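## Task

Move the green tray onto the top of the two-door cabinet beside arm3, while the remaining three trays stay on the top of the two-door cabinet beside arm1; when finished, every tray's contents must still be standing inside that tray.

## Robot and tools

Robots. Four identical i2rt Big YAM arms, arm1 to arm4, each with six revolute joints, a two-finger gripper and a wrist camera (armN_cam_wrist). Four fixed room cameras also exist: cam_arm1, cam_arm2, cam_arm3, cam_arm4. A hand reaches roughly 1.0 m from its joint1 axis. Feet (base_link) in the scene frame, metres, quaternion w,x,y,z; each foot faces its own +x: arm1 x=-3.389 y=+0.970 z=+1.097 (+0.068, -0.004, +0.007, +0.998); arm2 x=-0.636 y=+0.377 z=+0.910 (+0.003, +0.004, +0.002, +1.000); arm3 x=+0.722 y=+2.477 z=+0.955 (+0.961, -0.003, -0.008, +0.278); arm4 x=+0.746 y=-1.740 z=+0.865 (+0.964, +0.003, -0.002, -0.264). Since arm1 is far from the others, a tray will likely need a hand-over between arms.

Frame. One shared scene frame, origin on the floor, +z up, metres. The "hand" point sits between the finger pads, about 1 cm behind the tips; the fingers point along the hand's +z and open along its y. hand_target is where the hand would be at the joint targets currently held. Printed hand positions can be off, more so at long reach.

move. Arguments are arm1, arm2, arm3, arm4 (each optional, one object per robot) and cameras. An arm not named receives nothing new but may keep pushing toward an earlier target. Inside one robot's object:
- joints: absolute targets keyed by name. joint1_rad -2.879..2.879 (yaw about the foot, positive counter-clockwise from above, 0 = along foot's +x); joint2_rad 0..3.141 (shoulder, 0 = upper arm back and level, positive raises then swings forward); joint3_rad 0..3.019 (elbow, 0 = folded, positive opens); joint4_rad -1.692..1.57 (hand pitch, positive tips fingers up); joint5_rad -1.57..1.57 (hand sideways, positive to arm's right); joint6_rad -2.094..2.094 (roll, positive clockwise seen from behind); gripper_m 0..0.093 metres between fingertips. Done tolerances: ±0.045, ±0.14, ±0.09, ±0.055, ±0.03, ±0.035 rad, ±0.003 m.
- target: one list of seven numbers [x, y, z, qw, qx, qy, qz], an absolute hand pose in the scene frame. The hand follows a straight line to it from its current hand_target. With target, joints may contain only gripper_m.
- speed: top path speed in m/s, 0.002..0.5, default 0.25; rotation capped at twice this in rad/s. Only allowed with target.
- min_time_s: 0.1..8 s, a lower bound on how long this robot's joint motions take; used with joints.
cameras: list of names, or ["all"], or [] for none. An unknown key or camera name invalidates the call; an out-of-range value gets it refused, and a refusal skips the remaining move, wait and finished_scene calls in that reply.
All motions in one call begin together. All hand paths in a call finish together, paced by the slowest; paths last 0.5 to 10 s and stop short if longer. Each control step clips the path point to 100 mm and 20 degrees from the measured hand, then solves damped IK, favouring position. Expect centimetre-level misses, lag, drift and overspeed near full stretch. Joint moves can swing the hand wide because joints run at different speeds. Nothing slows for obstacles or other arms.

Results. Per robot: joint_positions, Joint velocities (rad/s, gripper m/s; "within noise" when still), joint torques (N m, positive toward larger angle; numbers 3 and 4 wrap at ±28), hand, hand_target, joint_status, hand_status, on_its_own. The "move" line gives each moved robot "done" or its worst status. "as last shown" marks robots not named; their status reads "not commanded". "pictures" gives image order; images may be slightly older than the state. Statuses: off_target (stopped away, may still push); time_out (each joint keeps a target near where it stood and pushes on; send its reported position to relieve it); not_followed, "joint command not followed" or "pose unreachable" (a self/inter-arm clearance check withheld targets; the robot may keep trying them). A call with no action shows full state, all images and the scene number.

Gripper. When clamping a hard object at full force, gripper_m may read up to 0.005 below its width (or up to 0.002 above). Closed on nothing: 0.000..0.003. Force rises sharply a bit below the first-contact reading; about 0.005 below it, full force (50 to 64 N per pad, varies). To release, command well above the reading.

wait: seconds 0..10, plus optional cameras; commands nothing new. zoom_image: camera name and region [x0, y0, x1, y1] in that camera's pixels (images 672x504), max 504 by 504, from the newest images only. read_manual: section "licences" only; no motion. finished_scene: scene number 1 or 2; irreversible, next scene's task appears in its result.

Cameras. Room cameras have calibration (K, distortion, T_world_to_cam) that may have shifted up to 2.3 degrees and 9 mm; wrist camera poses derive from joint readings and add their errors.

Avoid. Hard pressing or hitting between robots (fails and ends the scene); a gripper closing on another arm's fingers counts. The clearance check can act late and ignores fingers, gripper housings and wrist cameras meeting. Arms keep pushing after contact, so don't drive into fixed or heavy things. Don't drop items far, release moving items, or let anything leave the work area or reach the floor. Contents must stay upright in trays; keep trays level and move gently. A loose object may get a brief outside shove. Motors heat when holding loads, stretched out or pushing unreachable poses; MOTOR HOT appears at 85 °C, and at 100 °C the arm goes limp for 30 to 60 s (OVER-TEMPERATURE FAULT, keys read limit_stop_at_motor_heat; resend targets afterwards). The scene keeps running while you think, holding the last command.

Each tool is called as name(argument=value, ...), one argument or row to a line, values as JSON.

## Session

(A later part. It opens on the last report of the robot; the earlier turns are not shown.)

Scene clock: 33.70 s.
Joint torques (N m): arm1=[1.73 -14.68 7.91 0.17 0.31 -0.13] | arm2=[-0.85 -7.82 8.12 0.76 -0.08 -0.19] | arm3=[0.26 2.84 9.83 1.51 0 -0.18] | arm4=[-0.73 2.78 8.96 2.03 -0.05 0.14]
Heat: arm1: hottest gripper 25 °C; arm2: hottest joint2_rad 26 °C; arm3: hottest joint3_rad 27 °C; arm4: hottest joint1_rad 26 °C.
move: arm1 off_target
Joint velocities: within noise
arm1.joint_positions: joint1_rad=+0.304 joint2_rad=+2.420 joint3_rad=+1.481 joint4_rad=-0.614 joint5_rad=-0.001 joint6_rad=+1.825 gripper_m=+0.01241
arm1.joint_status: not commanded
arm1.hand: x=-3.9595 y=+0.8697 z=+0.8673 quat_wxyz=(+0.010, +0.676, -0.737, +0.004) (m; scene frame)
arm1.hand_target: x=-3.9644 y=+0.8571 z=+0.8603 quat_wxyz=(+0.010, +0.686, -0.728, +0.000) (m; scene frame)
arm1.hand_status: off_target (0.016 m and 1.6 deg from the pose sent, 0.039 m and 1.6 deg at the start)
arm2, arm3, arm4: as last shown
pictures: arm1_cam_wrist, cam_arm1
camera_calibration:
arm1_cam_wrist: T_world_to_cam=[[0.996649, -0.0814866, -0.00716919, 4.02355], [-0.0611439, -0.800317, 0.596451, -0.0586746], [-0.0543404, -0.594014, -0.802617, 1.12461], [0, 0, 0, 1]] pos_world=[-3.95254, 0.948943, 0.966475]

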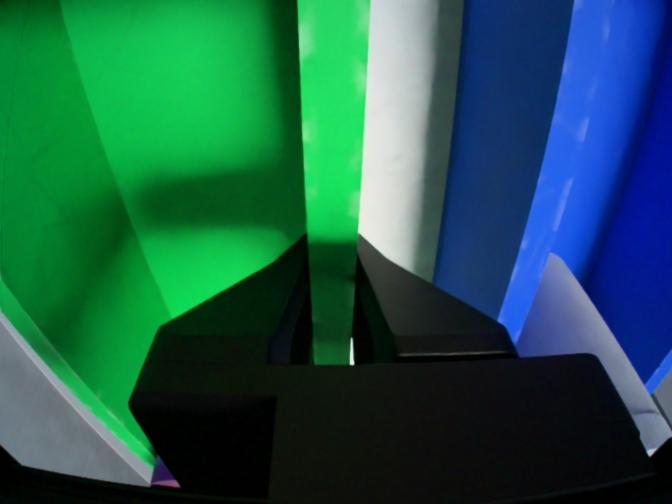

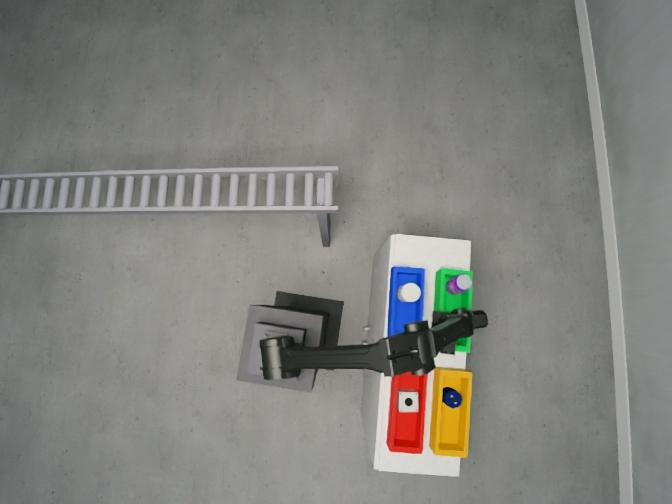

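move(
  arm1={"target":[-3.966,0.857,0.838,0.0,0.682,-0.731,0],"speed":0.06},
)

move(
  arm1={"joints":{"gripper_m":0.038}},
)

move(
  arm1={"target":[-3.966,0.87,0.98,0.0,0.682,-0.731,0],"speed":0.15},
)

move(
  arm1={"target":[-3.966,0.94,1.06,0.0,0.682,-0.731,0],"speed":0.25},
  cameras=["cam_arm1","arm1_cam_wrist"],
)

zoom_image(
  camera="arm1_cam_wrist",
  region=[130, 0, 530, 400],
)

Scene clock: 36.70 s.
Joint torques (N m): arm1=[1.79 -14.62 7.73 0.08 0.32 -0.05] | arm2=[-0.85 -7.77 8.12 0.76 -0.07 -0.19] | arm3=[0.15 2.73 9.8 1.57 -0.01 -0.18] | arm4=[-0.73 2.78 8.96 2.03 -0.05 0.14]
Heat: arm1: hottest gripper 25 °C; arm2: hottest joint3_rad 27 °C; arm3: hottest joint3_rad 28 °C; arm4: hottest joint1_rad 26 °C.
move: arm1 off_target
Joint velocities: within noise
arm1.joint_positions: joint1_rad=+0.305 joint2_rad=+2.470 joint3_rad=+1.521 joint4_rad=-0.614 joint5_rad=+0.010 joint6_rad=+1.830 gripper_m=+0.01241
arm1.joint_status: not commanded
arm1.hand: x=-3.9634 y=+0.8700 z=+0.8481 quat_wxyz=(+0.003, +0.675, -0.738, +0.002) (m; scene frame)
arm1.hand_target: x=-3.9653 y=+0.8572 z=+0.8383 quat_wxyz=(+0.000, +0.682, -0.731, +0.000) (m; scene frame)
arm1.hand_status: off_target (0.017 m and 1.2 deg from the pose sent, 0.033 m and 1.5 deg at the start)
arm2, arm3: as last shown
arm4.joint_positions: joint1_rad=-0.546 joint2_rad=+0.615 joint3_rad=+1.544 joint4_rad=-1.256 joint5_rad=-0.261 joint6_rad=-0.380 gripper_m=+0.09396
arm4.joint_status: not commanded
arm4.hand: x=+0.8806 y=-1.9065 z=+1.4980 quat_wxyz=(-0.502, -0.207, -0.782, +0.305) (m; scene frame)
arm4.hand_target: x=+0.8787 y=-1.9029 z=+1.5072 quat_wxyz=(-0.508, -0.204, -0.776, +0.312) (m; scene frame)
arm4.hand_status: not commanded
pictures: none

Scene clock: 37.37 s.
Joint torques (N m): arm1=[1.26 -14.74 7.6 0.06 0.18 -0.05] | arm2=[-0.91 -7.77 8.1 0.75 -0.08 -0.18] | arm3=[0.32 2.78 9.83 1.55 0 -0.19] | arm4=[-0.67 2.78 8.96 2.03 -0.05 0.14]
Heat: arm1: hottest gripper 25 °C; arm2: hottest joint3_rad 27 °C; arm3: hottest joint3_rad 28 °C; arm4: hottest joint1_rad 26 °C.
move: arm1 done
Joint velocities: within noise
arm1.joint_positions: joint1_rad=+0.313 joint2_rad=+2.472 joint3_rad=+1.522 joint4_rad=-0.614 joint5_rad=+0.013 joint6_rad=+1.830 gripper_m=+0.03791
arm1.joint_status: all done
arm1.hand: x=-3.9629 y=+0.8661 z=+0.8474 quat_wxyz=(+0.002, +0.677, -0.736, +0.001) (m; scene frame)
arm1.hand_target: x=-3.9654 y=+0.8572 z=+0.8382 quat_wxyz=(+0.000, +0.682, -0.731, +0.000) (m; scene frame)
arm1.hand_status: not commanded
arm2.joint_positions: joint1_rad=-0.072 joint2_rad=+1.269 joint3_rad=+1.062 joint4_rad=-1.389 joint5_rad=+0.003 joint6_rad=-0.072 gripper_m=+0.05007
arm2.joint_status: not commanded
arm2.hand: x=-0.9748 y=+0.4055 z=+1.0984 quat_wxyz=(+0.001, +1.000, -0.003, +0.009) (m; scene frame)
arm2.hand_target: x=-0.9762 y=+0.4078 z=+1.0972 quat_wxyz=(+0.002, +1.000, -0.003, +0.006) (m; scene frame)
arm2.hand_status: not commanded
arm3.joint_positions: joint1_rad=-1.291 joint2_rad=+0.635 joint3_rad=+1.493 joint4_rad=-1.590 joint5_rad=+0.002 joint6_rad=+0.011 gripper_m=+0.09397
arm3.joint_status: not commanded
arm3.hand: x=+0.8557 y=+2.3501 z=+1.4909 quat_wxyz=(-0.389, -0.331, -0.848, +0.142) (m; scene frame)
arm3.hand_target: x=+0.8514 y=+2.3520 z=+1.4988 quat_wxyz=(-0.393, -0.329, -0.846, +0.147) (m; scene frame)
arm3.hand_status: not commanded
arm4: as last shown
pictures: none

Scene clock: 39.13 s.
Joint torques (N m): arm1=[-0.15 -16.62 6.38 -0.29 0.18 -0.14] | arm2=[-0.85 -7.82 8.12 0.76 -0.08 -0.18] | arm3=[0.32 2.96 9.83 1.57 0 -0.18] | arm4=[-0.73 2.84 8.96 2.03 -0.05 0.14]
Heat: arm1: hottest joint2_rad 24 °C; arm2: hottest joint3_rad 27 °C; arm3: hottest joint3_rad 28 °C; arm4: hottest joint1_rad 26 °C.
move: arm1 done
Joint velocities: within noise
arm1.joint_positions: joint1_rad=+0.313 joint2_rad=+2.218 joint3_rad=+1.479 joint4_rad=-0.814 joint5_rad=+0.013 joint6_rad=+1.821 gripper_m=+0.03796
arm1.joint_status: not commanded
arm1.hand: x=-3.9700 y=+0.8671 z=+0.9803 quat_wxyz=(+0.006, +0.681, -0.733, -0.002) (m; scene frame)
arm1.hand_target: x=-3.9661 y=+0.8700 z=+0.9800 quat_wxyz=(+0.000, +0.682, -0.731, +0.000) (m; scene frame)
arm1.hand_status: done (0.005 m and 0.8 deg from the pose sent, 0.133 m and 0.8 deg at the start)
arm2, arm3, arm4: as last shown
pictures: none

Scene clock: 40.47 s.
Joint torques (N m): arm1=[0.38 -14.45 8.43 -0.29 0.09 -0.13] | arm2=[-0.85 -7.82 8.13 0.76 -0.08 -0.18] | arm3=[0.21 2.67 9.84 1.55 -0.01 -0.18] | arm4=[-0.73 2.78 8.96 2.03 -0.05 0.13]
Heat: arm1: hottest joint2_rad 24 °C; arm2: hottest joint3_rad 27 °C; arm3: hottest joint3_rad 28 °C; arm4: hottest joint1_rad 26 °C.
move: arm1 done
Joint velocities: within noise
arm1.joint_positions: joint1_rad=+0.192 joint2_rad=+2.056 joint3_rad=+1.457 joint4_rad=-0.953 joint5_rad=+0.015 joint6_rad=+1.704 gripper_m=+0.03796
arm1.joint_status: not commanded
arm1.hand: x=-3.9666 y=+0.9405 z=+1.0636 quat_wxyz=(+0.005, +0.679, -0.734, -0.004) (m; scene frame)
arm1.hand_target: x=-3.9659 y=+0.9400 z=+1.0601 quat_wxyz=(+0.000, +0.682, -0.731, +0.000) (m; scene frame)
arm1.hand_status: done (0.004 m and 0.9 deg from the pose sent, 0.108 m and 0.8 deg at the start)
arm2, arm3, arm4: as last shown
pictures: arm1_cam_wrist, cam_arm1
camera_calibration:
arm1_cam_wrist: T_world_to_cam=[[0.997249, -0.0731316, -0.0121046, 4.03759], [-0.0524287, -0.811311, 0.58226, -0.0595544], [-0.0524022, -0.580023, -0.812913, 1.32935], [0, 0, 0, 1]] pos_world=[-3.95994, 1.01801, 1.1642]

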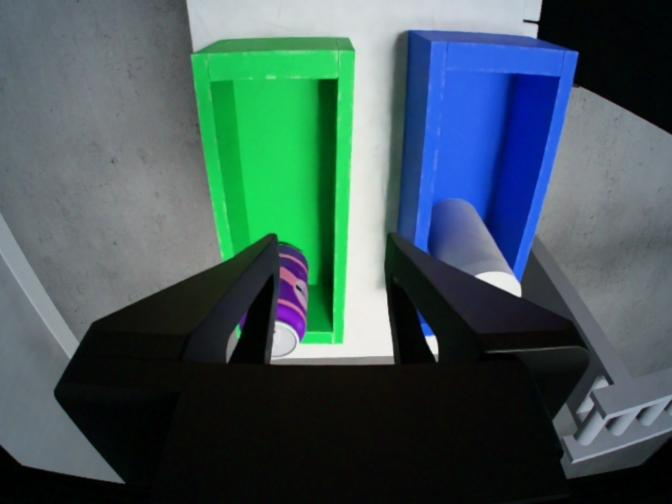

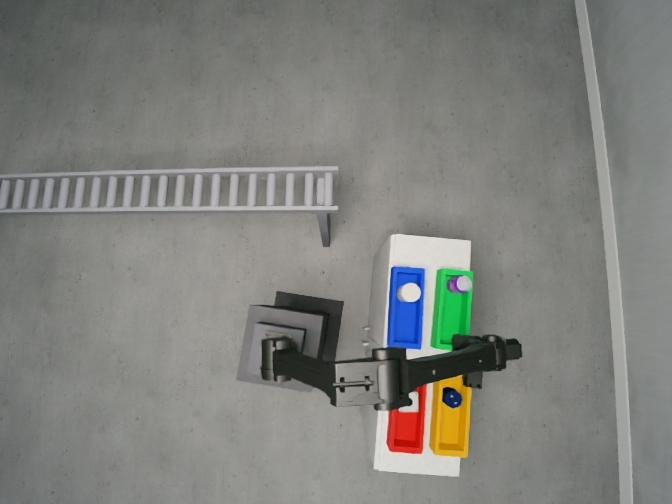

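Scaled by 1.260 from the camera's 672x504 image, which has a finer 960x720 frame.

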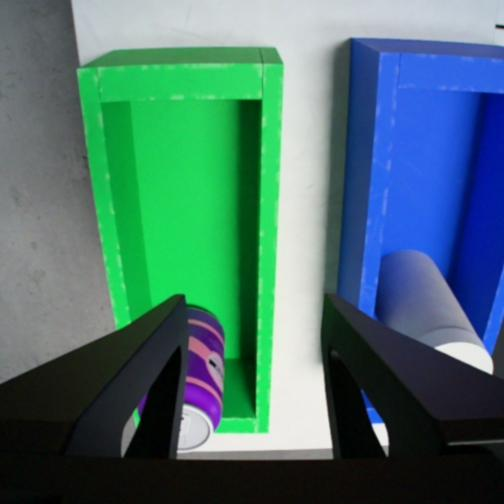

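move(
  arm1={"target":[-3.987,0.822,0.93,0.0,0.678,-0.735,0],"speed":0.2},
  cameras=["arm1_cam_wrist"],
)

zoom_image(
  camera="arm1_cam_wrist",
  region=[180, 50, 500, 370],
)

Scene clock: 45.87 s.
Joint torques (N m): arm1=[0.91 -15.21 9.54 0.32 0.12 0.03] | arm2=[-0.91 -7.82 8.12 0.76 -0.08 -0.18] | arm3=[0.09 2.73 9.85 1.57 -0.02 -0.17] | arm4=[-0.73 2.84 8.96 2.02 -0.05 0.14]
Heat: arm1: hottest joint2_rad 24 °C; arm2: hottest joint3_rad 27 °C; arm3: hottest joint3_rad 28 °C; arm4: hottest joint1_rad 26 °C.
move: arm1 off_target
Joint velocities: within noise
arm1.joint_positions: joint1_rad=+0.371 joint2_rad=+2.340 joint3_rad=+1.569 joint4_rad=-0.810 joint5_rad=+0.015 joint6_rad=+1.888 gripper_m=+0.03796
arm1.joint_status: not commanded
arm1.hand: x=-3.9768 y=+0.8297 z=+0.9354 quat_wxyz=(-0.006, +0.677, -0.736, +0.004) (m; scene frame)
arm1.hand_target: x=-3.9865 y=+0.8221 z=+0.9301 quat_wxyz=(+0.000, +0.678, -0.735, +0.000) (m; scene frame)
arm1.hand_status: off_target (0.014 m and 0.8 deg from the pose sent, 0.180 m and 0.8 deg at the start)
arm2, arm3, arm4: as last shown
pictures: arm1_cam_wrist
camera_calibration:
arm1_cam_wrist: T_world_to_cam=[[0.996868, -0.0777086, 0.0147128, 4.01526], [-0.071893, -0.812816, 0.578067, -0.14748], [-0.032962, -0.577314, -0.815857, 1.23809], [0, 0, 0, 1]] pos_world=[-3.97247, 0.906914, 1.03628]

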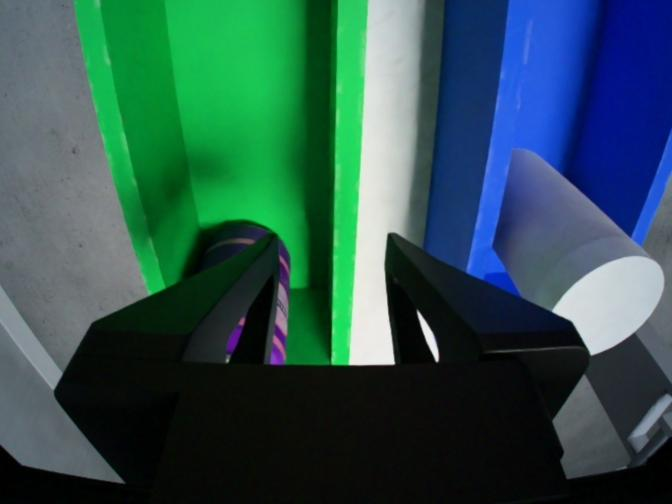

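Scaled by 1.575 from the camera's 672x504 image, which has a finer 960x720 frame.

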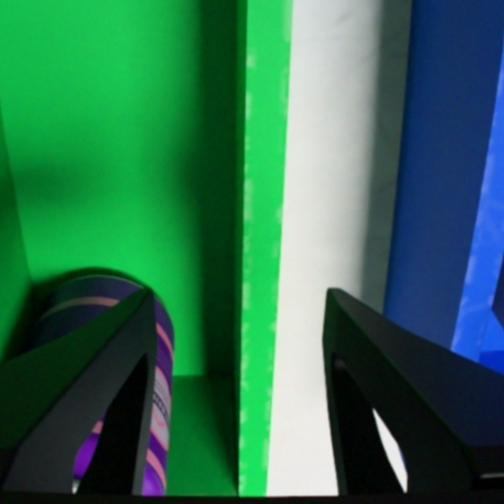

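move(
  arm1={"target":[-3.983,0.817,0.875,0.0,0.678,-0.735,0],"speed":0.15},
)

move(
  arm1={"target":[-3.98,0.817,0.832,0.0,0.678,-0.735,0],"speed":0.08},
  cameras=["arm1_cam_wrist"],
)

Scene clock: 47.63 s.
Joint torques (N m): arm1=[1.38 -15.56 8.72 0.46 0.11 0.01] | arm2=[-0.85 -7.82 8.1 0.76 -0.08 -0.18] | arm3=[0.15 2.73 9.84 1.52 -0.02 -0.18] | arm4=[-0.73 2.78 8.98 2.03 -0.05 0.14]
Heat: arm1: hottest joint2_rad 24 °C; arm2: hottest joint3_rad 27 °C; arm3: hottest joint3_rad 28 °C; arm4: hottest joint1_rad 26 °C.
move: arm1 off_target
Joint velocities: within noise
arm1.joint_positions: joint1_rad=+0.371 joint2_rad=+2.449 joint3_rad=+1.591 joint4_rad=-0.731 joint5_rad=+0.015 joint6_rad=+1.896 gripper_m=+0.03796
arm1.joint_status: not commanded
arm1.hand: x=-3.9732 y=+0.8296 z=+0.8776 quat_wxyz=(-0.009, +0.675, -0.738, +0.006) (m; scene frame)
arm1.hand_target: x=-3.9825 y=+0.8171 z=+0.8753 quat_wxyz=(+0.000, +0.678, -0.735, +0.000) (m; scene frame)
arm1.hand_status: off_target (0.016 m and 1.3 deg from the pose sent, 0.062 m and 0.8 deg at the start)
arm2, arm3, arm4: as last shown
pictures: none

Scene clock: 49.07 s.
Joint torques (N m): arm1=[1.38 -15.68 8.02 0.51 0.11 0.01] | arm2=[-0.85 -7.82 8.12 0.76 -0.08 -0.19] | arm3=[0.26 2.78 9.84 1.57 -0.01 -0.18] | arm4=[-0.73 2.84 8.98 2.03 -0.05 0.14]
Heat: arm1: hottest joint2_rad 24 °C; arm2: hottest joint3_rad 27 °C; arm3: hottest joint3_rad 28 °C; arm4: hottest joint1_rad 26 °C.
move: arm1 off_target
Joint velocities: within noise
arm1.joint_positions: joint1_rad=+0.371 joint2_rad=+2.528 joint3_rad=+1.618 joint4_rad=-0.674 joint5_rad=+0.015 joint6_rad=+1.897 gripper_m=+0.03796
arm1.joint_status: not commanded
arm1.hand: x=-3.9723 y=+0.8291 z=+0.8379 quat_wxyz=(-0.007, +0.674, -0.738, +0.005) (m; scene frame)
arm1.hand_target: x=-3.9795 y=+0.8171 z=+0.8324 quat_wxyz=(+0.000, +0.678, -0.735, +0.000) (m; scene frame)
arm1.hand_status: off_target (0.016 m and 1.1 deg from the pose sent, 0.048 m and 1.3 deg at the start)
arm2, arm3, arm4: as last shown
pictures: arm1_cam_wrist
camera_calibration:
arm1_cam_wrist: T_world_to_cam=[[0.996137, -0.0860227, 0.0176519, 4.01372], [-0.080407, -0.812679, 0.577138, -0.124429], [-0.0353016, -0.576327, -0.816456, 1.14877], [0, 0, 0, 1]] pos_world=[-3.96767, 0.906218, 0.938882]

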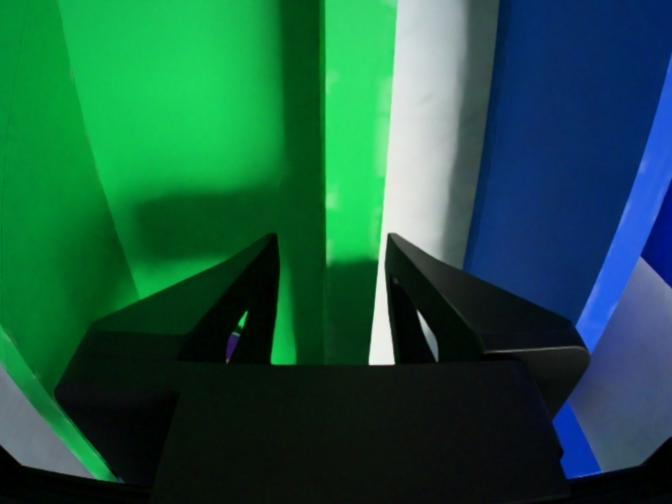

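move(
  arm1={"joints":{"gripper_m":0.0}},
)

move(
  arm1={"target":[-3.979,0.817,0.895,0.0,0.674,-0.738,0],"speed":0.06},
  cameras=["arm1_cam_wrist","cam_arm1"],
)

zoom_image(
  camera="cam_arm1",
  region=[360, 220, 530, 400],
)

Scene clock: 50.10 s.
Joint torques (N m): arm1=[1.26 -15.85 7.54 0.35 0.01 -0.01] | arm2=[-0.85 -7.77 8.12 0.76 -0.08 -0.19] | arm3=[0.21 2.78 9.83 1.5 -0.02 -0.18] | arm4=[-0.73 2.84 8.96 2.03 -0.05 0.14]
Heat: arm1: hottest joint2_rad 24 °C; arm2: hottest joint3_rad 27 °C; arm3: hottest joint3_rad 28 °C; arm4: hottest joint1_rad 26 °C.
move: arm1 off_target
Joint velocities: within noise
arm1.joint_positions: joint1_rad=+0.373 joint2_rad=+2.528 joint3_rad=+1.625 joint4_rad=-0.669 joint5_rad=+0.018 joint6_rad=+1.898 gripper_m=+0.01239
arm1.joint_status: gripper_m off_target (ended at +0.01241, target +0.00000)
arm1.hand: x=-3.9769 y=+0.8272 z=+0.8394 quat_wxyz=(-0.003, +0.675, -0.738, +0.001) (m; scene frame)
arm1.hand_target: x=-3.9796 y=+0.8172 z=+0.8323 quat_wxyz=(+0.000, +0.678, -0.735, +0.000) (m; scene frame)
arm1.hand_status: not commanded
arm2, arm3, arm4: as last shown
pictures: none

Scene clock: 51.70 s.
Joint torques (N m): arm1=[1.38 -21.19 6.35 -0.21 -0.08 -0.01] | arm2=[-0.91 -7.82 8.12 0.76 -0.08 -0.19] | arm3=[0.32 2.78 9.84 1.52 0 -0.18] | arm4=[-0.67 2.84 8.96 2.03 -0.05 0.14]
Heat: arm1: hottest joint2_rad 24 °C; arm2: hottest joint3_rad 27 °C; arm3: hottest joint3_rad 28 °C; arm4: hottest joint1_rad 26 °C.
move: arm1 off_target
Joint velocities: within noise
arm1.joint_positions: joint1_rad=+0.373 joint2_rad=+2.477 joint3_rad=+1.580 joint4_rad=-0.735 joint5_rad=+0.020 joint6_rad=+1.910 gripper_m=+0.01239
arm1.joint_status: not commanded
arm1.hand: x=-3.9560 y=+0.8329 z=+0.8591 quat_wxyz=(-0.030, +0.670, -0.742, +0.014) (m; scene frame)
arm1.hand_target: x=-3.9782 y=+0.8172 z=+0.8946 quat_wxyz=(+0.000, +0.674, -0.738, +0.000) (m; scene frame)
arm1.hand_status: off_target (0.046 m and 3.8 deg from the pose sent, 0.056 m and 0.3 deg at the start)
arm2, arm3: as last shown
arm4.joint_positions: joint1_rad=-0.546 joint2_rad=+0.615 joint3_rad=+1.544 joint4_rad=-1.256 joint5_rad=-0.261 joint6_rad=-0.380 gripper_m=+0.09396
arm4.joint_status: not commanded
arm4.hand: x=+0.8806 y=-1.9065 z=+1.4980 quat_wxyz=(-0.502, -0.207, -0.782, +0.305) (m; scene frame)
arm4.hand_target: x=+0.8787 y=-1.9029 z=+1.5072 quat_wxyz=(-0.508, -0.204, -0.776, +0.312) (m; scene frame)
arm4.hand_status: not commanded
pictures: arm1_cam_wrist, cam_arm1
camera_calibration:
arm1_cam_wrist: T_world_to_cam=[[0.99336, -0.0971017, 0.0617074, 3.95781], [-0.114992, -0.82093, 0.559331, -0.247026], [-0.00365462, -0.562713, -0.826644, 1.2914], [0, 0, 0, 1]] pos_world=[-3.95522, 0.908204, 0.961469]

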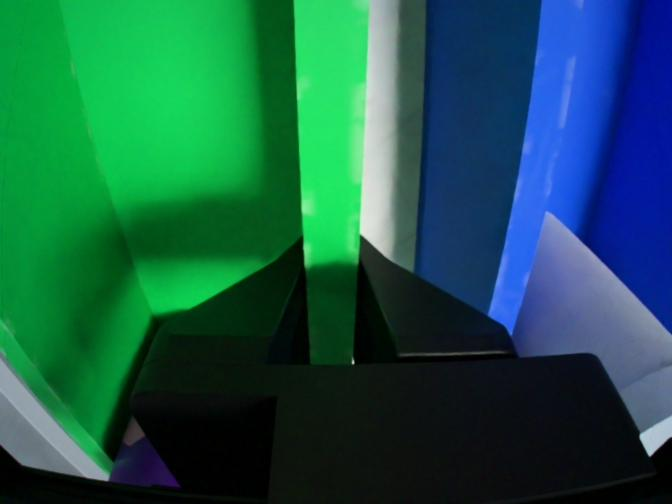

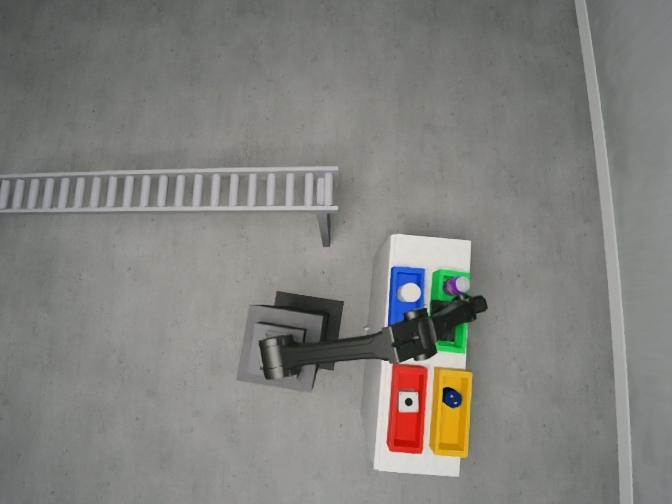

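Scaled by 2.800 from the camera's 672x504 image, which has a finer 960x720 frame.

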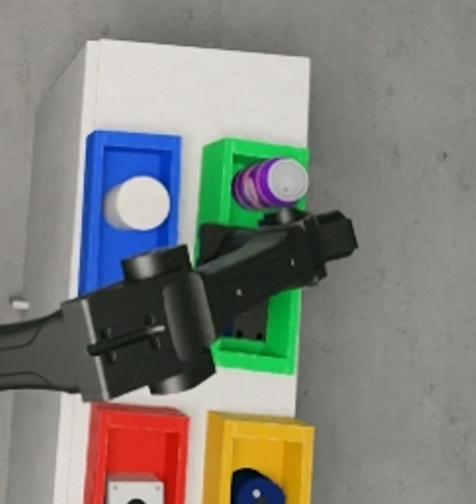

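move(
  arm1={"target":[-3.985,0.812,0.955,0.03,0.674,-0.738,-0.01],"speed":0.08},
  cameras=["arm1_cam_wrist","cam_arm1"],
)

zoom_image(
  camera="cam_arm1",
  region=[360, 220, 530, 400],
)

Scene clock: 53.53 s.
Joint torques (N m): arm1=[1.44 -20.25 7.47 0.1 -0.32 -0.01] | arm2=[-0.85 -7.82 8.1 0.76 -0.08 -0.18] | arm3=[0.15 2.9 9.84 1.57 -0.02 -0.19] | arm4=[-0.73 2.78 8.98 2.03 -0.04 0.14]
Heat: arm1: hottest joint2_rad 24 °C; arm2: hottest joint3_rad 27 °C; arm3: hottest joint3_rad 28 °C; arm4: hottest joint1_rad 26 °C.
move: arm1 off_target
Joint velocities: within noise
arm1.joint_positions: joint1_rad=+0.376 joint2_rad=+2.343 joint3_rad=+1.520 joint4_rad=-0.748 joint5_rad=+0.015 joint6_rad=+1.913 gripper_m=+0.01239
arm1.joint_status: not commanded
arm1.hand: x=-3.9653 y=+0.8291 z=+0.9210 quat_wxyz=(-0.001, +0.670, -0.742, +0.001) (m; scene frame)
arm1.hand_target: x=-3.9841 y=+0.8121 z=+0.9549 quat_wxyz=(+0.030, +0.674, -0.738, -0.010) (m; scene frame)
arm1.hand_status: off_target (0.043 m and 3.9 deg from the pose sent, 0.102 m and 7.4 deg at the start)
arm2.joint_positions: joint1_rad=-0.072 joint2_rad=+1.269 joint3_rad=+1.062 joint4_rad=-1.389 joint5_rad=+0.003 joint6_rad=-0.072 gripper_m=+0.05007
arm2.joint_status: not commanded
arm2.hand: x=-0.9748 y=+0.4055 z=+1.0984 quat_wxyz=(+0.001, +1.000, -0.003, +0.009) (m; scene frame)
arm2.hand_target: x=-0.9762 y=+0.4078 z=+1.0972 quat_wxyz=(+0.002, +1.000, -0.003, +0.006) (m; scene frame)
arm2.hand_status: not commanded
arm3.joint_positions: joint1_rad=-1.291 joint2_rad=+0.635 joint3_rad=+1.493 joint4_rad=-1.590 joint5_rad=+0.002 joint6_rad=+0.011 gripper_m=+0.09397
arm3.joint_status: not commanded
arm3.hand: x=+0.8557 y=+2.3501 z=+1.4909 quat_wxyz=(-0.389, -0.331, -0.848, +0.142) (m; scene frame)
arm3.hand_target: x=+0.8514 y=+2.3520 z=+1.4988 quat_wxyz=(-0.393, -0.329, -0.846, +0.147) (m; scene frame)
arm3.hand_status: not commanded
arm4: as last shown
pictures: arm1_cam_wrist, cam_arm1
camera_calibration:
arm1_cam_wrist: T_world_to_cam=[[0.995249, -0.0972464, 0.00474244, 4.02292], [-0.0819363, -0.81026, 0.580315, -0.182878], [-0.0525909, -0.577946, -0.814379, 1.14767], [0, 0, 0, 1]] pos_world=[-3.95844, 0.906329, 1.02169]

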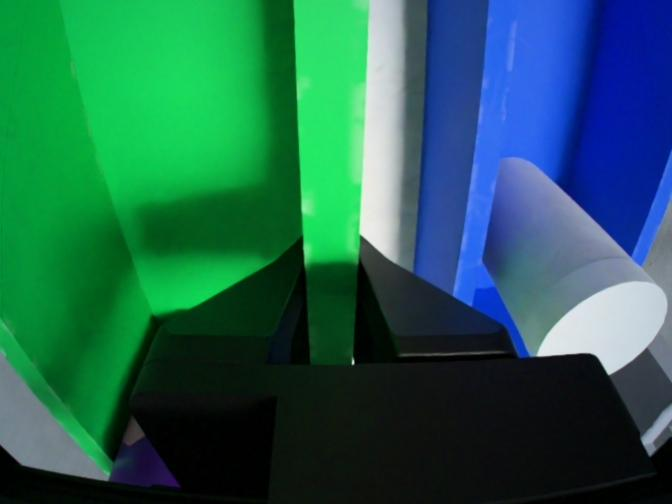

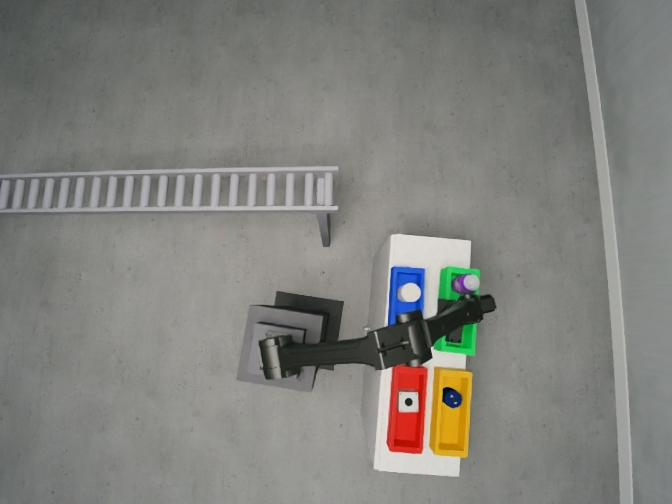

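Scaled by 2.800 from the camera's 672x504 image, which has a finer 960x720 frame.

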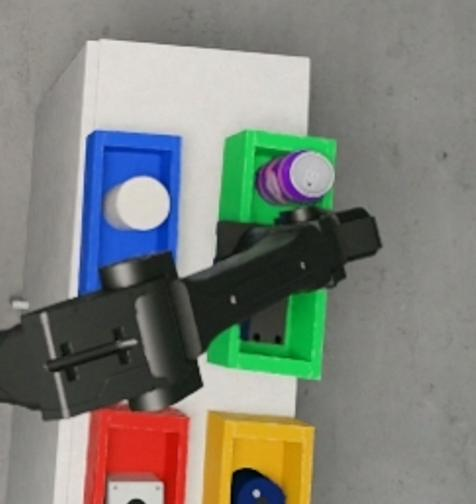

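move(
  arm1={"target":[-3.95,0.82,1.06,0.03,0.674,-0.738,-0.01],"speed":0.12},
)

move(
  arm1={"target":[-3.88,0.86,1.18,0.03,0.674,-0.738,-0.01],"speed":0.12},
  cameras=["arm1_cam_wrist","cam_arm1"],
)

zoom_image(
  camera="cam_arm1",
  region=[360, 220, 530, 400],
)

Scene clock: 55.63 s.
Joint torques (N m): arm1=[1.44 -18.78 8.53 0.09 -0.29 0.01] | arm2=[-0.85 -7.82 8.12 0.76 -0.08 -0.18] | arm3=[0.21 3.02 9.8 1.58 0 -0.17] | arm4=[-0.73 2.84 8.98 2.03 -0.05 0.14]
Heat: arm1: hottest joint2_rad 25 °C; arm2: hottest joint3_rad 27 °C; arm3: hottest joint3_rad 28 °C; arm4: hottest joint1_rad 26 °C.
move: arm1 off_target
Joint velocities: within noise
arm1.joint_positions: joint1_rad=+0.381 joint2_rad=+2.094 joint3_rad=+1.400 joint4_rad=-0.877 joint5_rad=+0.015 joint6_rad=+1.918 gripper_m=+0.01239
arm1.joint_status: not commanded
arm1.hand: x=-3.9354 y=+0.8355 z=+1.0271 quat_wxyz=(-0.001, +0.670, -0.742, +0.002) (m; scene frame)
arm1.hand_target: x=-3.9492 y=+0.8203 z=+1.0596 quat_wxyz=(+0.030, +0.674, -0.738, -0.010) (m; scene frame)
arm1.hand_status: off_target (0.039 m and 3.9 deg from the pose sent, 0.140 m and 3.9 deg at the start)
arm2, arm3, arm4: as last shown
pictures: none

Scene clock: 57.67 s.
Joint torques (N m): arm1=[-1.2 -14.68 10.06 0.12 -0.32 -0.15] | arm2=[-0.85 -7.82 8.12 0.76 -0.08 -0.18] | arm3=[0.21 2.84 9.83 1.54 -0.01 -0.18] | arm4=[-0.73 2.84 8.96 2.03 -0.05 0.13]
Heat: arm1: hottest joint2_rad 25 °C; arm2: hottest joint3_rad 27 °C; arm3: hottest joint3_rad 28 °C; arm4: hottest joint1_rad 26 °C.
move: arm1 off_target
Joint velocities: within noise
arm1.joint_positions: joint1_rad=+0.378 joint2_rad=+1.749 joint3_rad=+1.245 joint4_rad=-1.062 joint5_rad=+0.015 joint6_rad=+1.894 gripper_m=+0.01239
arm1.joint_status: not commanded
arm1.hand: x=-3.8671 y=+0.8561 z=+1.1538 quat_wxyz=(+0.001, +0.678, -0.735, +0.000) (m; scene frame)
arm1.hand_target: x=-3.8794 y=+0.8601 z=+1.1798 quat_wxyz=(+0.030, +0.674, -0.738, -0.010) (m; scene frame)
arm1.hand_status: off_target (0.030 m and 3.6 deg from the pose sent, 0.164 m and 3.9 deg at the start)
arm2, arm3, arm4: as last shown
pictures: arm1_cam_wrist, cam_arm1
camera_calibration:
arm1_cam_wrist: T_world_to_cam=[[0.997047, -0.0767943, -0.000286107, 3.92201], [-0.0622775, -0.810739, 0.582086, -0.213659], [-0.0449328, -0.580349, -0.813127, 1.38822], [0, 0, 0, 1]] pos_world=[-3.86136, 0.933618, 1.25429]

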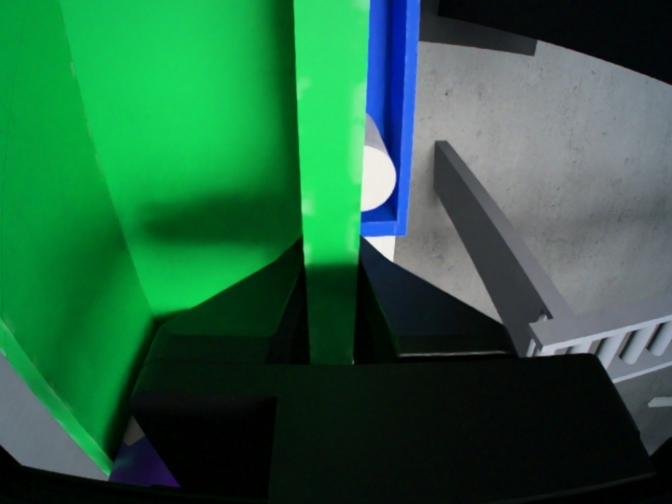

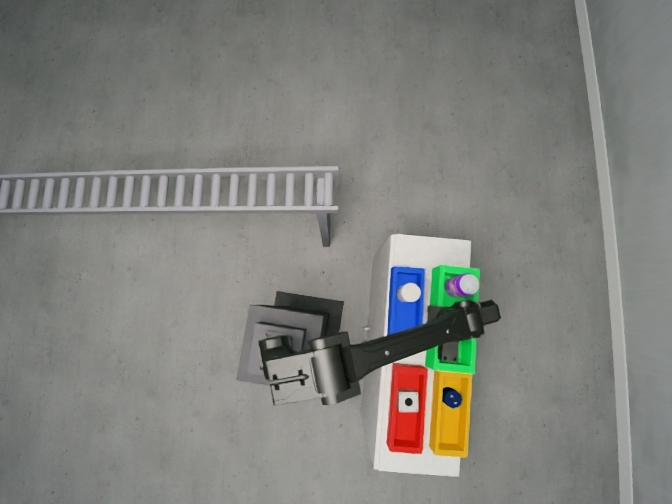

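Scaled by 2.800 from the camera's 672x504 image, which has a finer 960x720 frame.

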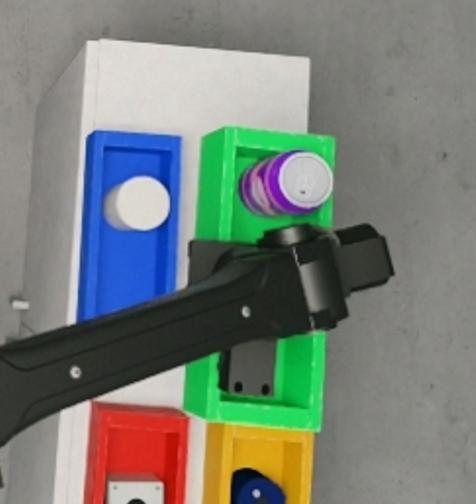

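move(
  arm1={"joints":{"joint1_rad":1.76,"joint6_rad":1.60},"min_time_s":3.5},
)

move(
  arm1={"target":[-3.37,0.412,1.0,0.03,0.9996,0.016,-0.005],"speed":0.15},
  cameras=["arm1_cam_wrist","cam_arm1"],
)

zoom_image(
  camera="cam_arm1",
  region=[210, 120, 370, 260],
)

Scene clock: 62.47 s.
Joint torques (N m): arm1=[-0.15 -14.92 10.22 0.18 -0.28 -0.13] | arm2=[-0.85 -7.82 8.12 0.76 -0.08 -0.18] | arm3=[0.03 2.84 9.84 1.55 -0.01 -0.19] | arm4=[-0.73 2.84 8.96 2.03 -0.05 0.14]
Heat: arm1: hottest gripper 25 °C; arm2: hottest joint3_rad 28 °C; arm3: hottest joint3_rad 29 °C; arm4: hottest joint1_rad 26 °C.
move: arm1 done
Joint velocities: within noise
arm1.joint_positions: joint1_rad=+1.760 joint2_rad=+1.749 joint3_rad=+1.245 joint4_rad=-1.062 joint5_rad=+0.014 joint6_rad=+1.605 gripper_m=+0.01239
arm1.joint_status: all done
arm1.hand: x=-3.3659 y=+0.4800 z=+1.1634 quat_wxyz=(+0.011, +1.000, +0.009, -0.003) (m; scene frame)
arm1.hand_target: x=-3.3640 y=+0.4695 z=+1.1898 quat_wxyz=(+0.041, +0.999, +0.012, +0.003) (m; scene frame)
arm1.hand_status: not commanded
arm2, arm3, arm4: as last shown
pictures: none

Scene clock: 64.73 s.
Joint torques (N m): arm1=[-1.14 -15.85 10.86 0.81 -0.22 -0.16] | arm2=[-0.85 -7.82 8.12 0.76 -0.08 -0.19] | arm3=[0.32 2.73 9.84 1.55 0 -0.18] | arm4=[-0.73 2.84 8.98 2.03 -0.05 0.14]
Heat: arm1: hottest gripper 25 °C; arm2: hottest joint3_rad 28 °C; arm3: hottest joint3_rad 29 °C; arm4: hottest joint1_rad 26 °C.
move: arm1 off_target
Joint velocities: within noise
arm1.joint_positions: joint1_rad=+1.760 joint2_rad=+2.141 joint3_rad=+1.266 joint4_rad=-0.743 joint5_rad=+0.027 joint6_rad=+1.584 gripper_m=+0.01239
arm1.joint_status: not commanded
arm1.hand: x=-3.3654 y=+0.4521 z=+0.9767 quat_wxyz=(-0.015, +1.000, +0.020, -0.011) (m; scene frame)
arm1.hand_target: x=-3.3705 y=+0.4140 z=+1.0018 quat_wxyz=(+0.030, +0.999, +0.016, -0.006) (m; scene frame)
arm1.hand_status: off_target (0.047 m and 5.3 deg from the pose sent, 0.177 m and 2.4 deg at the start)
arm2, arm3, arm4: as last shown
pictures: arm1_cam_wrist, cam_arm1
camera_calibration:
arm1_cam_wrist: T_world_to_cam=[[-0.0441042, 0.998514, 0.0320173, -0.630907], [0.826074, 0.0184266, 0.563261, 2.22632], [0.561833, 0.0512908, -0.825659, 2.80114], [0, 0, 0, 1]] pos_world=[-3.4407, 0.445274, 1.07899]

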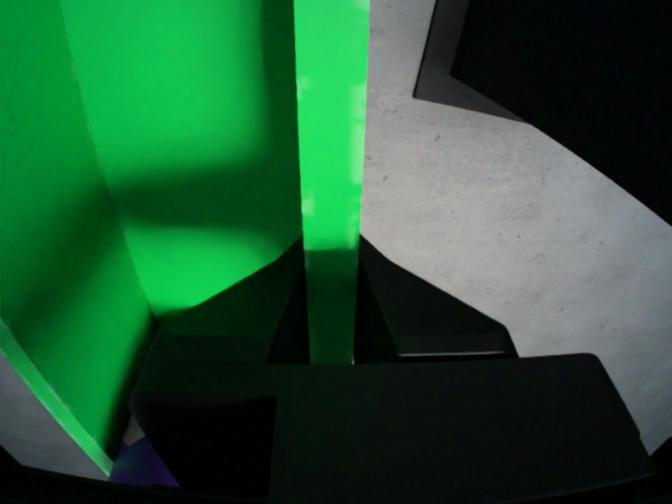

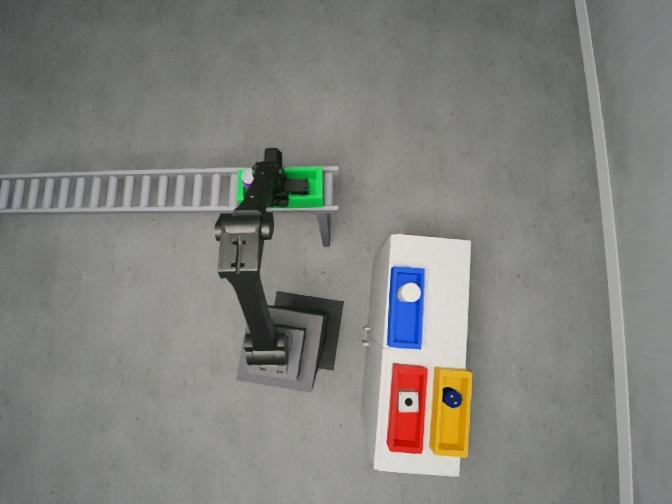

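Scaled by 3.150 from the camera's 672x504 image, which has a finer 960x720 frame.

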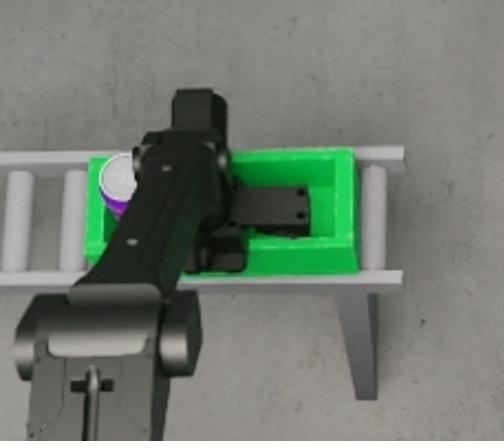

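move(
  arm1={"target":[-3.362,0.400,0.968,0.04,0.998,0.013,-0.042],"speed":0.08},
  cameras=["arm1_cam_wrist","cam_arm1"],
)

zoom_image(
  camera="cam_arm1",
  region=[230, 150, 350, 230],
)

Scene clock: 66.57 s.
Joint torques (N m): arm1=[1.2 -16.21 10.47 0.94 -0.05 0.03] | arm2=[-0.85 -7.82 8.12 0.76 -0.08 -0.18] | arm3=[0.09 2.78 9.81 1.57 -0.01 -0.18] | arm4=[-0.73 2.78 8.96 2.03 -0.05 0.14]
Heat: arm1: hottest joint3_rad 25 °C; arm2: hottest joint3_rad 28 °C; arm3: hottest joint3_rad 29 °C; arm4: hottest joint1_rad 26 °C.
move: arm1 off_target
Joint velocities: within noise
arm1.joint_positions: joint1_rad=+1.766 joint2_rad=+2.217 joint3_rad=+1.296 joint4_rad=-0.683 joint5_rad=+0.099 joint6_rad=+1.608 gripper_m=+0.01239
arm1.joint_status: not commanded
arm1.hand: x=-3.3738 y=+0.4405 z=+0.9460 quat_wxyz=(-0.006, +0.999, +0.012, -0.046) (m; scene frame)
arm1.hand_target: x=-3.3618 y=+0.4020 z=+0.9701 quat_wxyz=(+0.040, +0.998, +0.013, -0.041) (m; scene frame)
arm1.hand_status: off_target (0.048 m and 5.3 deg from the pose sent, 0.053 m and 7.4 deg at the start)
arm2, arm3, arm4: as last shown
pictures: arm1_cam_wrist, cam_arm1
camera_calibration:
arm1_cam_wrist: T_world_to_cam=[[-0.0268933, 0.999536, 0.0143341, -0.54437], [0.864365, 0.0160487, 0.502608, 2.43832], [0.502145, 0.0259067, -0.864395, 2.62749], [0, 0, 0, 1]] pos_world=[-3.44162, 0.436915, 1.05347]

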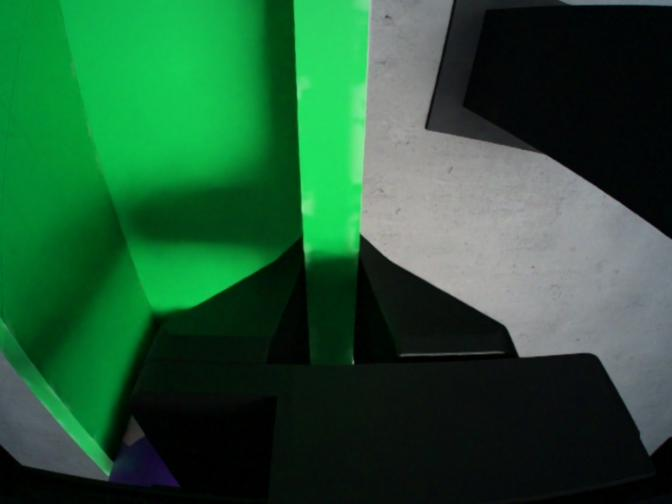

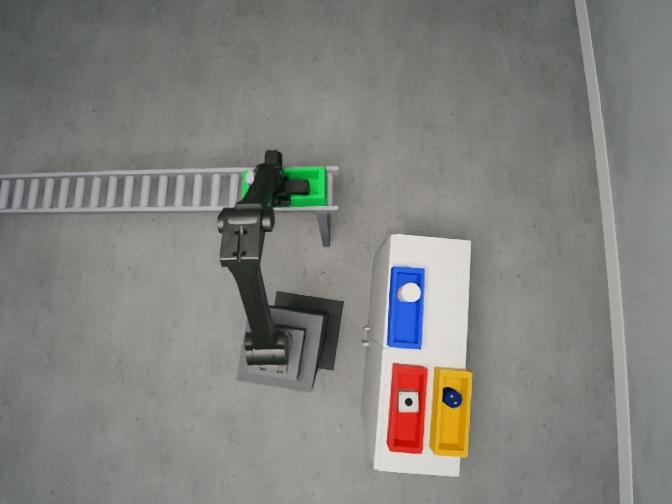

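Scaled by 4.200 from the camera's 672x504 image, which has a finer 960x720 frame.

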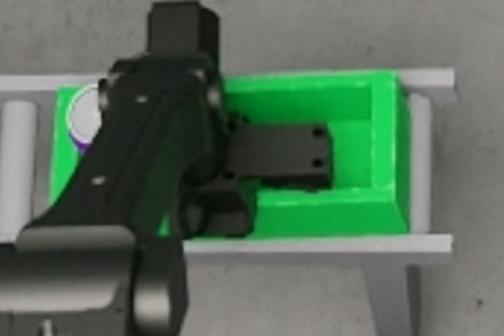

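move(
  arm1={"target":[-3.344,0.403,0.955,0.04,0.998,0.013,-0.042],"speed":0.08},
)

move(
  arm1={"target":[-3.344,0.412,0.91,0.022,0.998,0.013,-0.042],"speed":0.08},
  cameras=["arm1_cam_wrist","cam_arm1"],
)

zoom_image(
  camera="cam_arm1",
  region=[260, 150, 350, 230],
)

Scene clock: 68.03 s.
Joint torques (N m): arm1=[1.03 -15.21 10.18 1.07 0.06 0.07] | arm2=[-0.85 -7.82 8.12 0.76 -0.08 -0.19] | arm3=[0.21 2.67 9.78 1.51 -0.02 -0.18] | arm4=[-0.73 2.84 8.96 2.03 -0.05 0.14]
Heat: arm1: hottest joint3_rad 25 °C; arm2: hottest joint3_rad 28 °C; arm3: hottest joint3_rad 29 °C; arm4: hottest joint1_rad 26 °C.
move: arm1 off_target
Joint velocities: within noise
arm1.joint_positions: joint1_rad=+1.800 joint2_rad=+2.227 joint3_rad=+1.298 joint4_rad=-0.662 joint5_rad=+0.098 joint6_rad=+1.637 gripper_m=+0.01239
arm1.joint_status: not commanded
arm1.hand: x=-3.3552 y=+0.4385 z=+0.9410 quat_wxyz=(+0.001, +0.999, +0.014, -0.046) (m; scene frame)
arm1.hand_target: x=-3.3439 y=+0.4047 z=+0.9566 quat_wxyz=(+0.040, +0.998, +0.013, -0.041) (m; scene frame)
arm1.hand_status: off_target (0.040 m and 4.5 deg from the pose sent, 0.049 m and 5.3 deg at the start)
arm2, arm3, arm4: as last shown
pictures: none

Scene clock: 69.17 s.
Joint torques (N m): arm1=[0.73 -13.68 8.53 0.66 0.24 0.01] | arm2=[-0.85 -7.82 8.12 0.76 -0.08 -0.18] | arm3=[0.26 2.67 9.84 1.54 -0.01 -0.18] | arm4=[-0.73 2.78 8.98 2.03 -0.05 0.14]
Heat: arm1: hottest joint3_rad 25 °C; arm2: hottest joint3_rad 28 °C; arm3: hottest joint3_rad 29 °C; arm4: hottest joint1_rad 26 °C.
move: arm1 off_target
Joint velocities: within noise
arm1.joint_positions: joint1_rad=+1.805 joint2_rad=+2.295 joint3_rad=+1.332 joint4_rad=-0.612 joint5_rad=+0.091 joint6_rad=+1.643 gripper_m=+0.01239
arm1.joint_status: not commanded
arm1.hand: x=-3.3503 y=+0.4277 z=+0.9136 quat_wxyz=(+0.009, +0.999, +0.013, -0.042) (m; scene frame)
arm1.hand_target: x=-3.3439 y=+0.4126 z=+0.9105 quat_wxyz=(+0.022, +0.999, +0.013, -0.042) (m; scene frame)
arm1.hand_status: off_target (0.017 m and 1.5 deg from the pose sent, 0.042 m and 2.4 deg at the start)
arm2, arm3: as last shown
arm4.joint_positions: joint1_rad=-0.546 joint2_rad=+0.615 joint3_rad=+1.544 joint4_rad=-1.256 joint5_rad=-0.261 joint6_rad=-0.380 gripper_m=+0.09396
arm4.joint_status: not commanded
arm4.hand: x=+0.8806 y=-1.9065 z=+1.4980 quat_wxyz=(-0.502, -0.207, -0.782, +0.305) (m; scene frame)
arm4.hand_target: x=+0.8787 y=-1.9029 z=+1.5072 quat_wxyz=(-0.508, -0.204, -0.776, +0.312) (m; scene frame)
arm4.hand_status: not commanded
pictures: arm1_cam_wrist, cam_arm1
camera_calibration:
arm1_cam_wrist: T_world_to_cam=[[-0.0302893, 0.999405, -0.0165007, -0.513629], [0.859354, 0.0344687, 0.510219, 2.40298], [0.510484, 0.00127428, -0.859886, 2.62233], [0, 0, 0, 1]] pos_world=[-3.41923, 0.427155, 1.02039]

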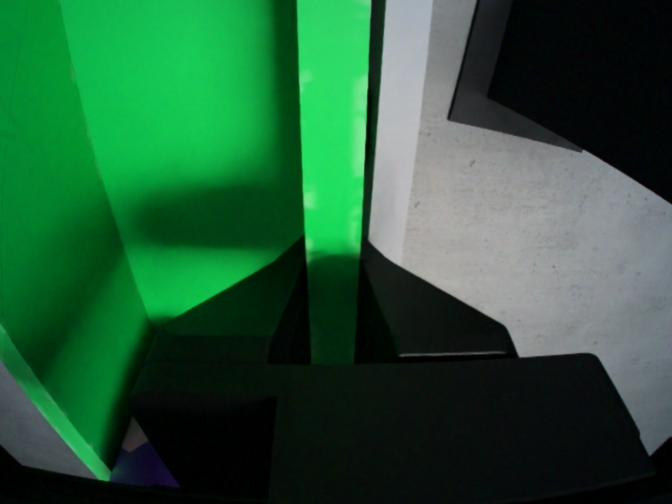

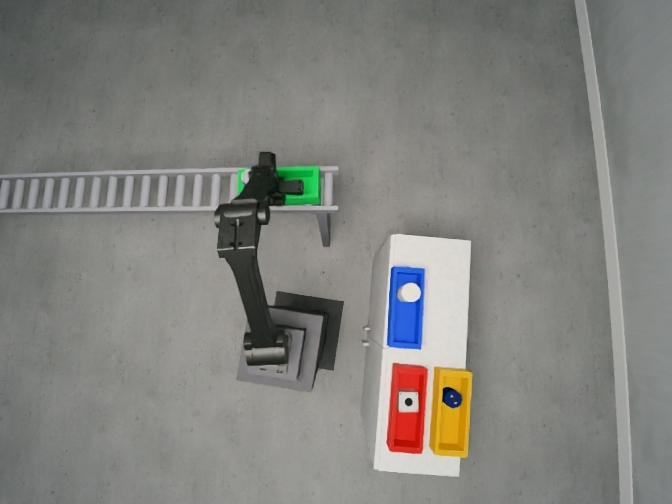

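Scaled by 5.600 from the camera's 672x504 image, which has a finer 960x720 frame.

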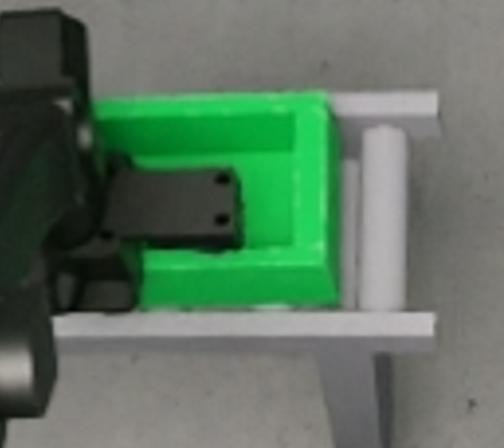

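move(
  arm1={"target":[-3.344,0.421,0.903,0.018,0.998,0.013,-0.042],"speed":0.08},
  cameras=["cam_arm1"],
)

zoom_image(
  camera="cam_arm1",
  region=[260, 150, 350, 230],
)

Scene clock: 70.53 s.
Joint torques (N m): arm1=[0.79 -13.33 6.67 1.31 0.21 0.03] | arm2=[-0.85 -7.82 8.12 0.75 -0.08 -0.19] | arm3=[0.26 2.9 9.81 1.52 -0.01 -0.18] | arm4=[-0.73 2.84 8.96 2.03 -0.05 0.14]
Heat: arm1: hottest joint3_rad 25 °C; arm2: hottest joint3_rad 28 °C; arm3: hottest joint3_rad 29 °C; arm4: hottest joint1_rad 26 °C.
move: arm1 off_target
Joint velocities: within noise
arm1.joint_positions: joint1_rad=+1.805 joint2_rad=+2.296 joint3_rad=+1.332 joint4_rad=-0.609 joint5_rad=+0.091 joint6_rad=+1.643 gripper_m=+0.01239
arm1.joint_status: not commanded
arm1.hand: x=-3.3503 y=+0.4270 z=+0.9134 quat_wxyz=(+0.011, +0.999, +0.013, -0.042) (m; scene frame)
arm1.hand_target: x=-3.3439 y=+0.4215 z=+0.9032 quat_wxyz=(+0.018, +0.999, +0.013, -0.042) (m; scene frame)
arm1.hand_status: off_target (0.014 m and 0.8 deg from the pose sent, 0.014 m and 1.0 deg at the start)
arm2.joint_positions: joint1_rad=-0.072 joint2_rad=+1.269 joint3_rad=+1.062 joint4_rad=-1.389 joint5_rad=+0.003 joint6_rad=-0.072 gripper_m=+0.05007
arm2.joint_status: not commanded
arm2.hand: x=-0.9748 y=+0.4055 z=+1.0984 quat_wxyz=(+0.001, +1.000, -0.003, +0.009) (m; scene frame)
arm2.hand_target: x=-0.9762 y=+0.4078 z=+1.0972 quat_wxyz=(+0.002, +1.000, -0.003, +0.006) (m; scene frame)
arm2.hand_status: not commanded
arm3.joint_positions: joint1_rad=-1.291 joint2_rad=+0.635 joint3_rad=+1.493 joint4_rad=-1.590 joint5_rad=+0.002 joint6_rad=+0.011 gripper_m=+0.09397
arm3.joint_status: not commanded
arm3.hand: x=+0.8557 y=+2.3501 z=+1.4909 quat_wxyz=(-0.389, -0.331, -0.848, +0.142) (m; scene frame)
arm3.hand_target: x=+0.8514 y=+2.3520 z=+1.4988 quat_wxyz=(-0.393, -0.329, -0.846, +0.147) (m; scene frame)
arm3.hand_status: not commanded
arm4: as last shown
pictures: cam_arm1

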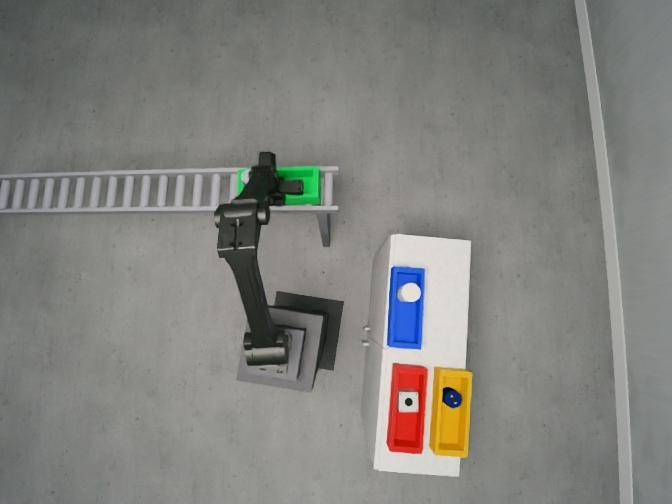

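Scaled by 5.600 from the camera's 672x504 image, which has a finer 960x720 frame.

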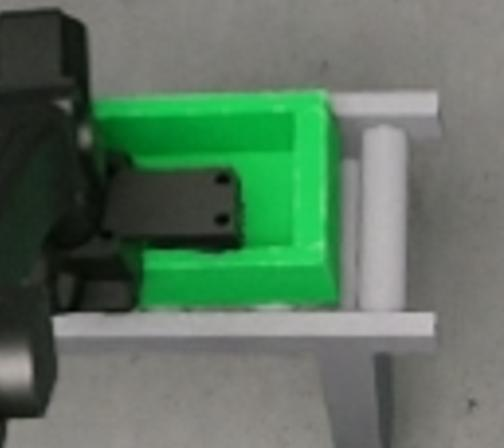

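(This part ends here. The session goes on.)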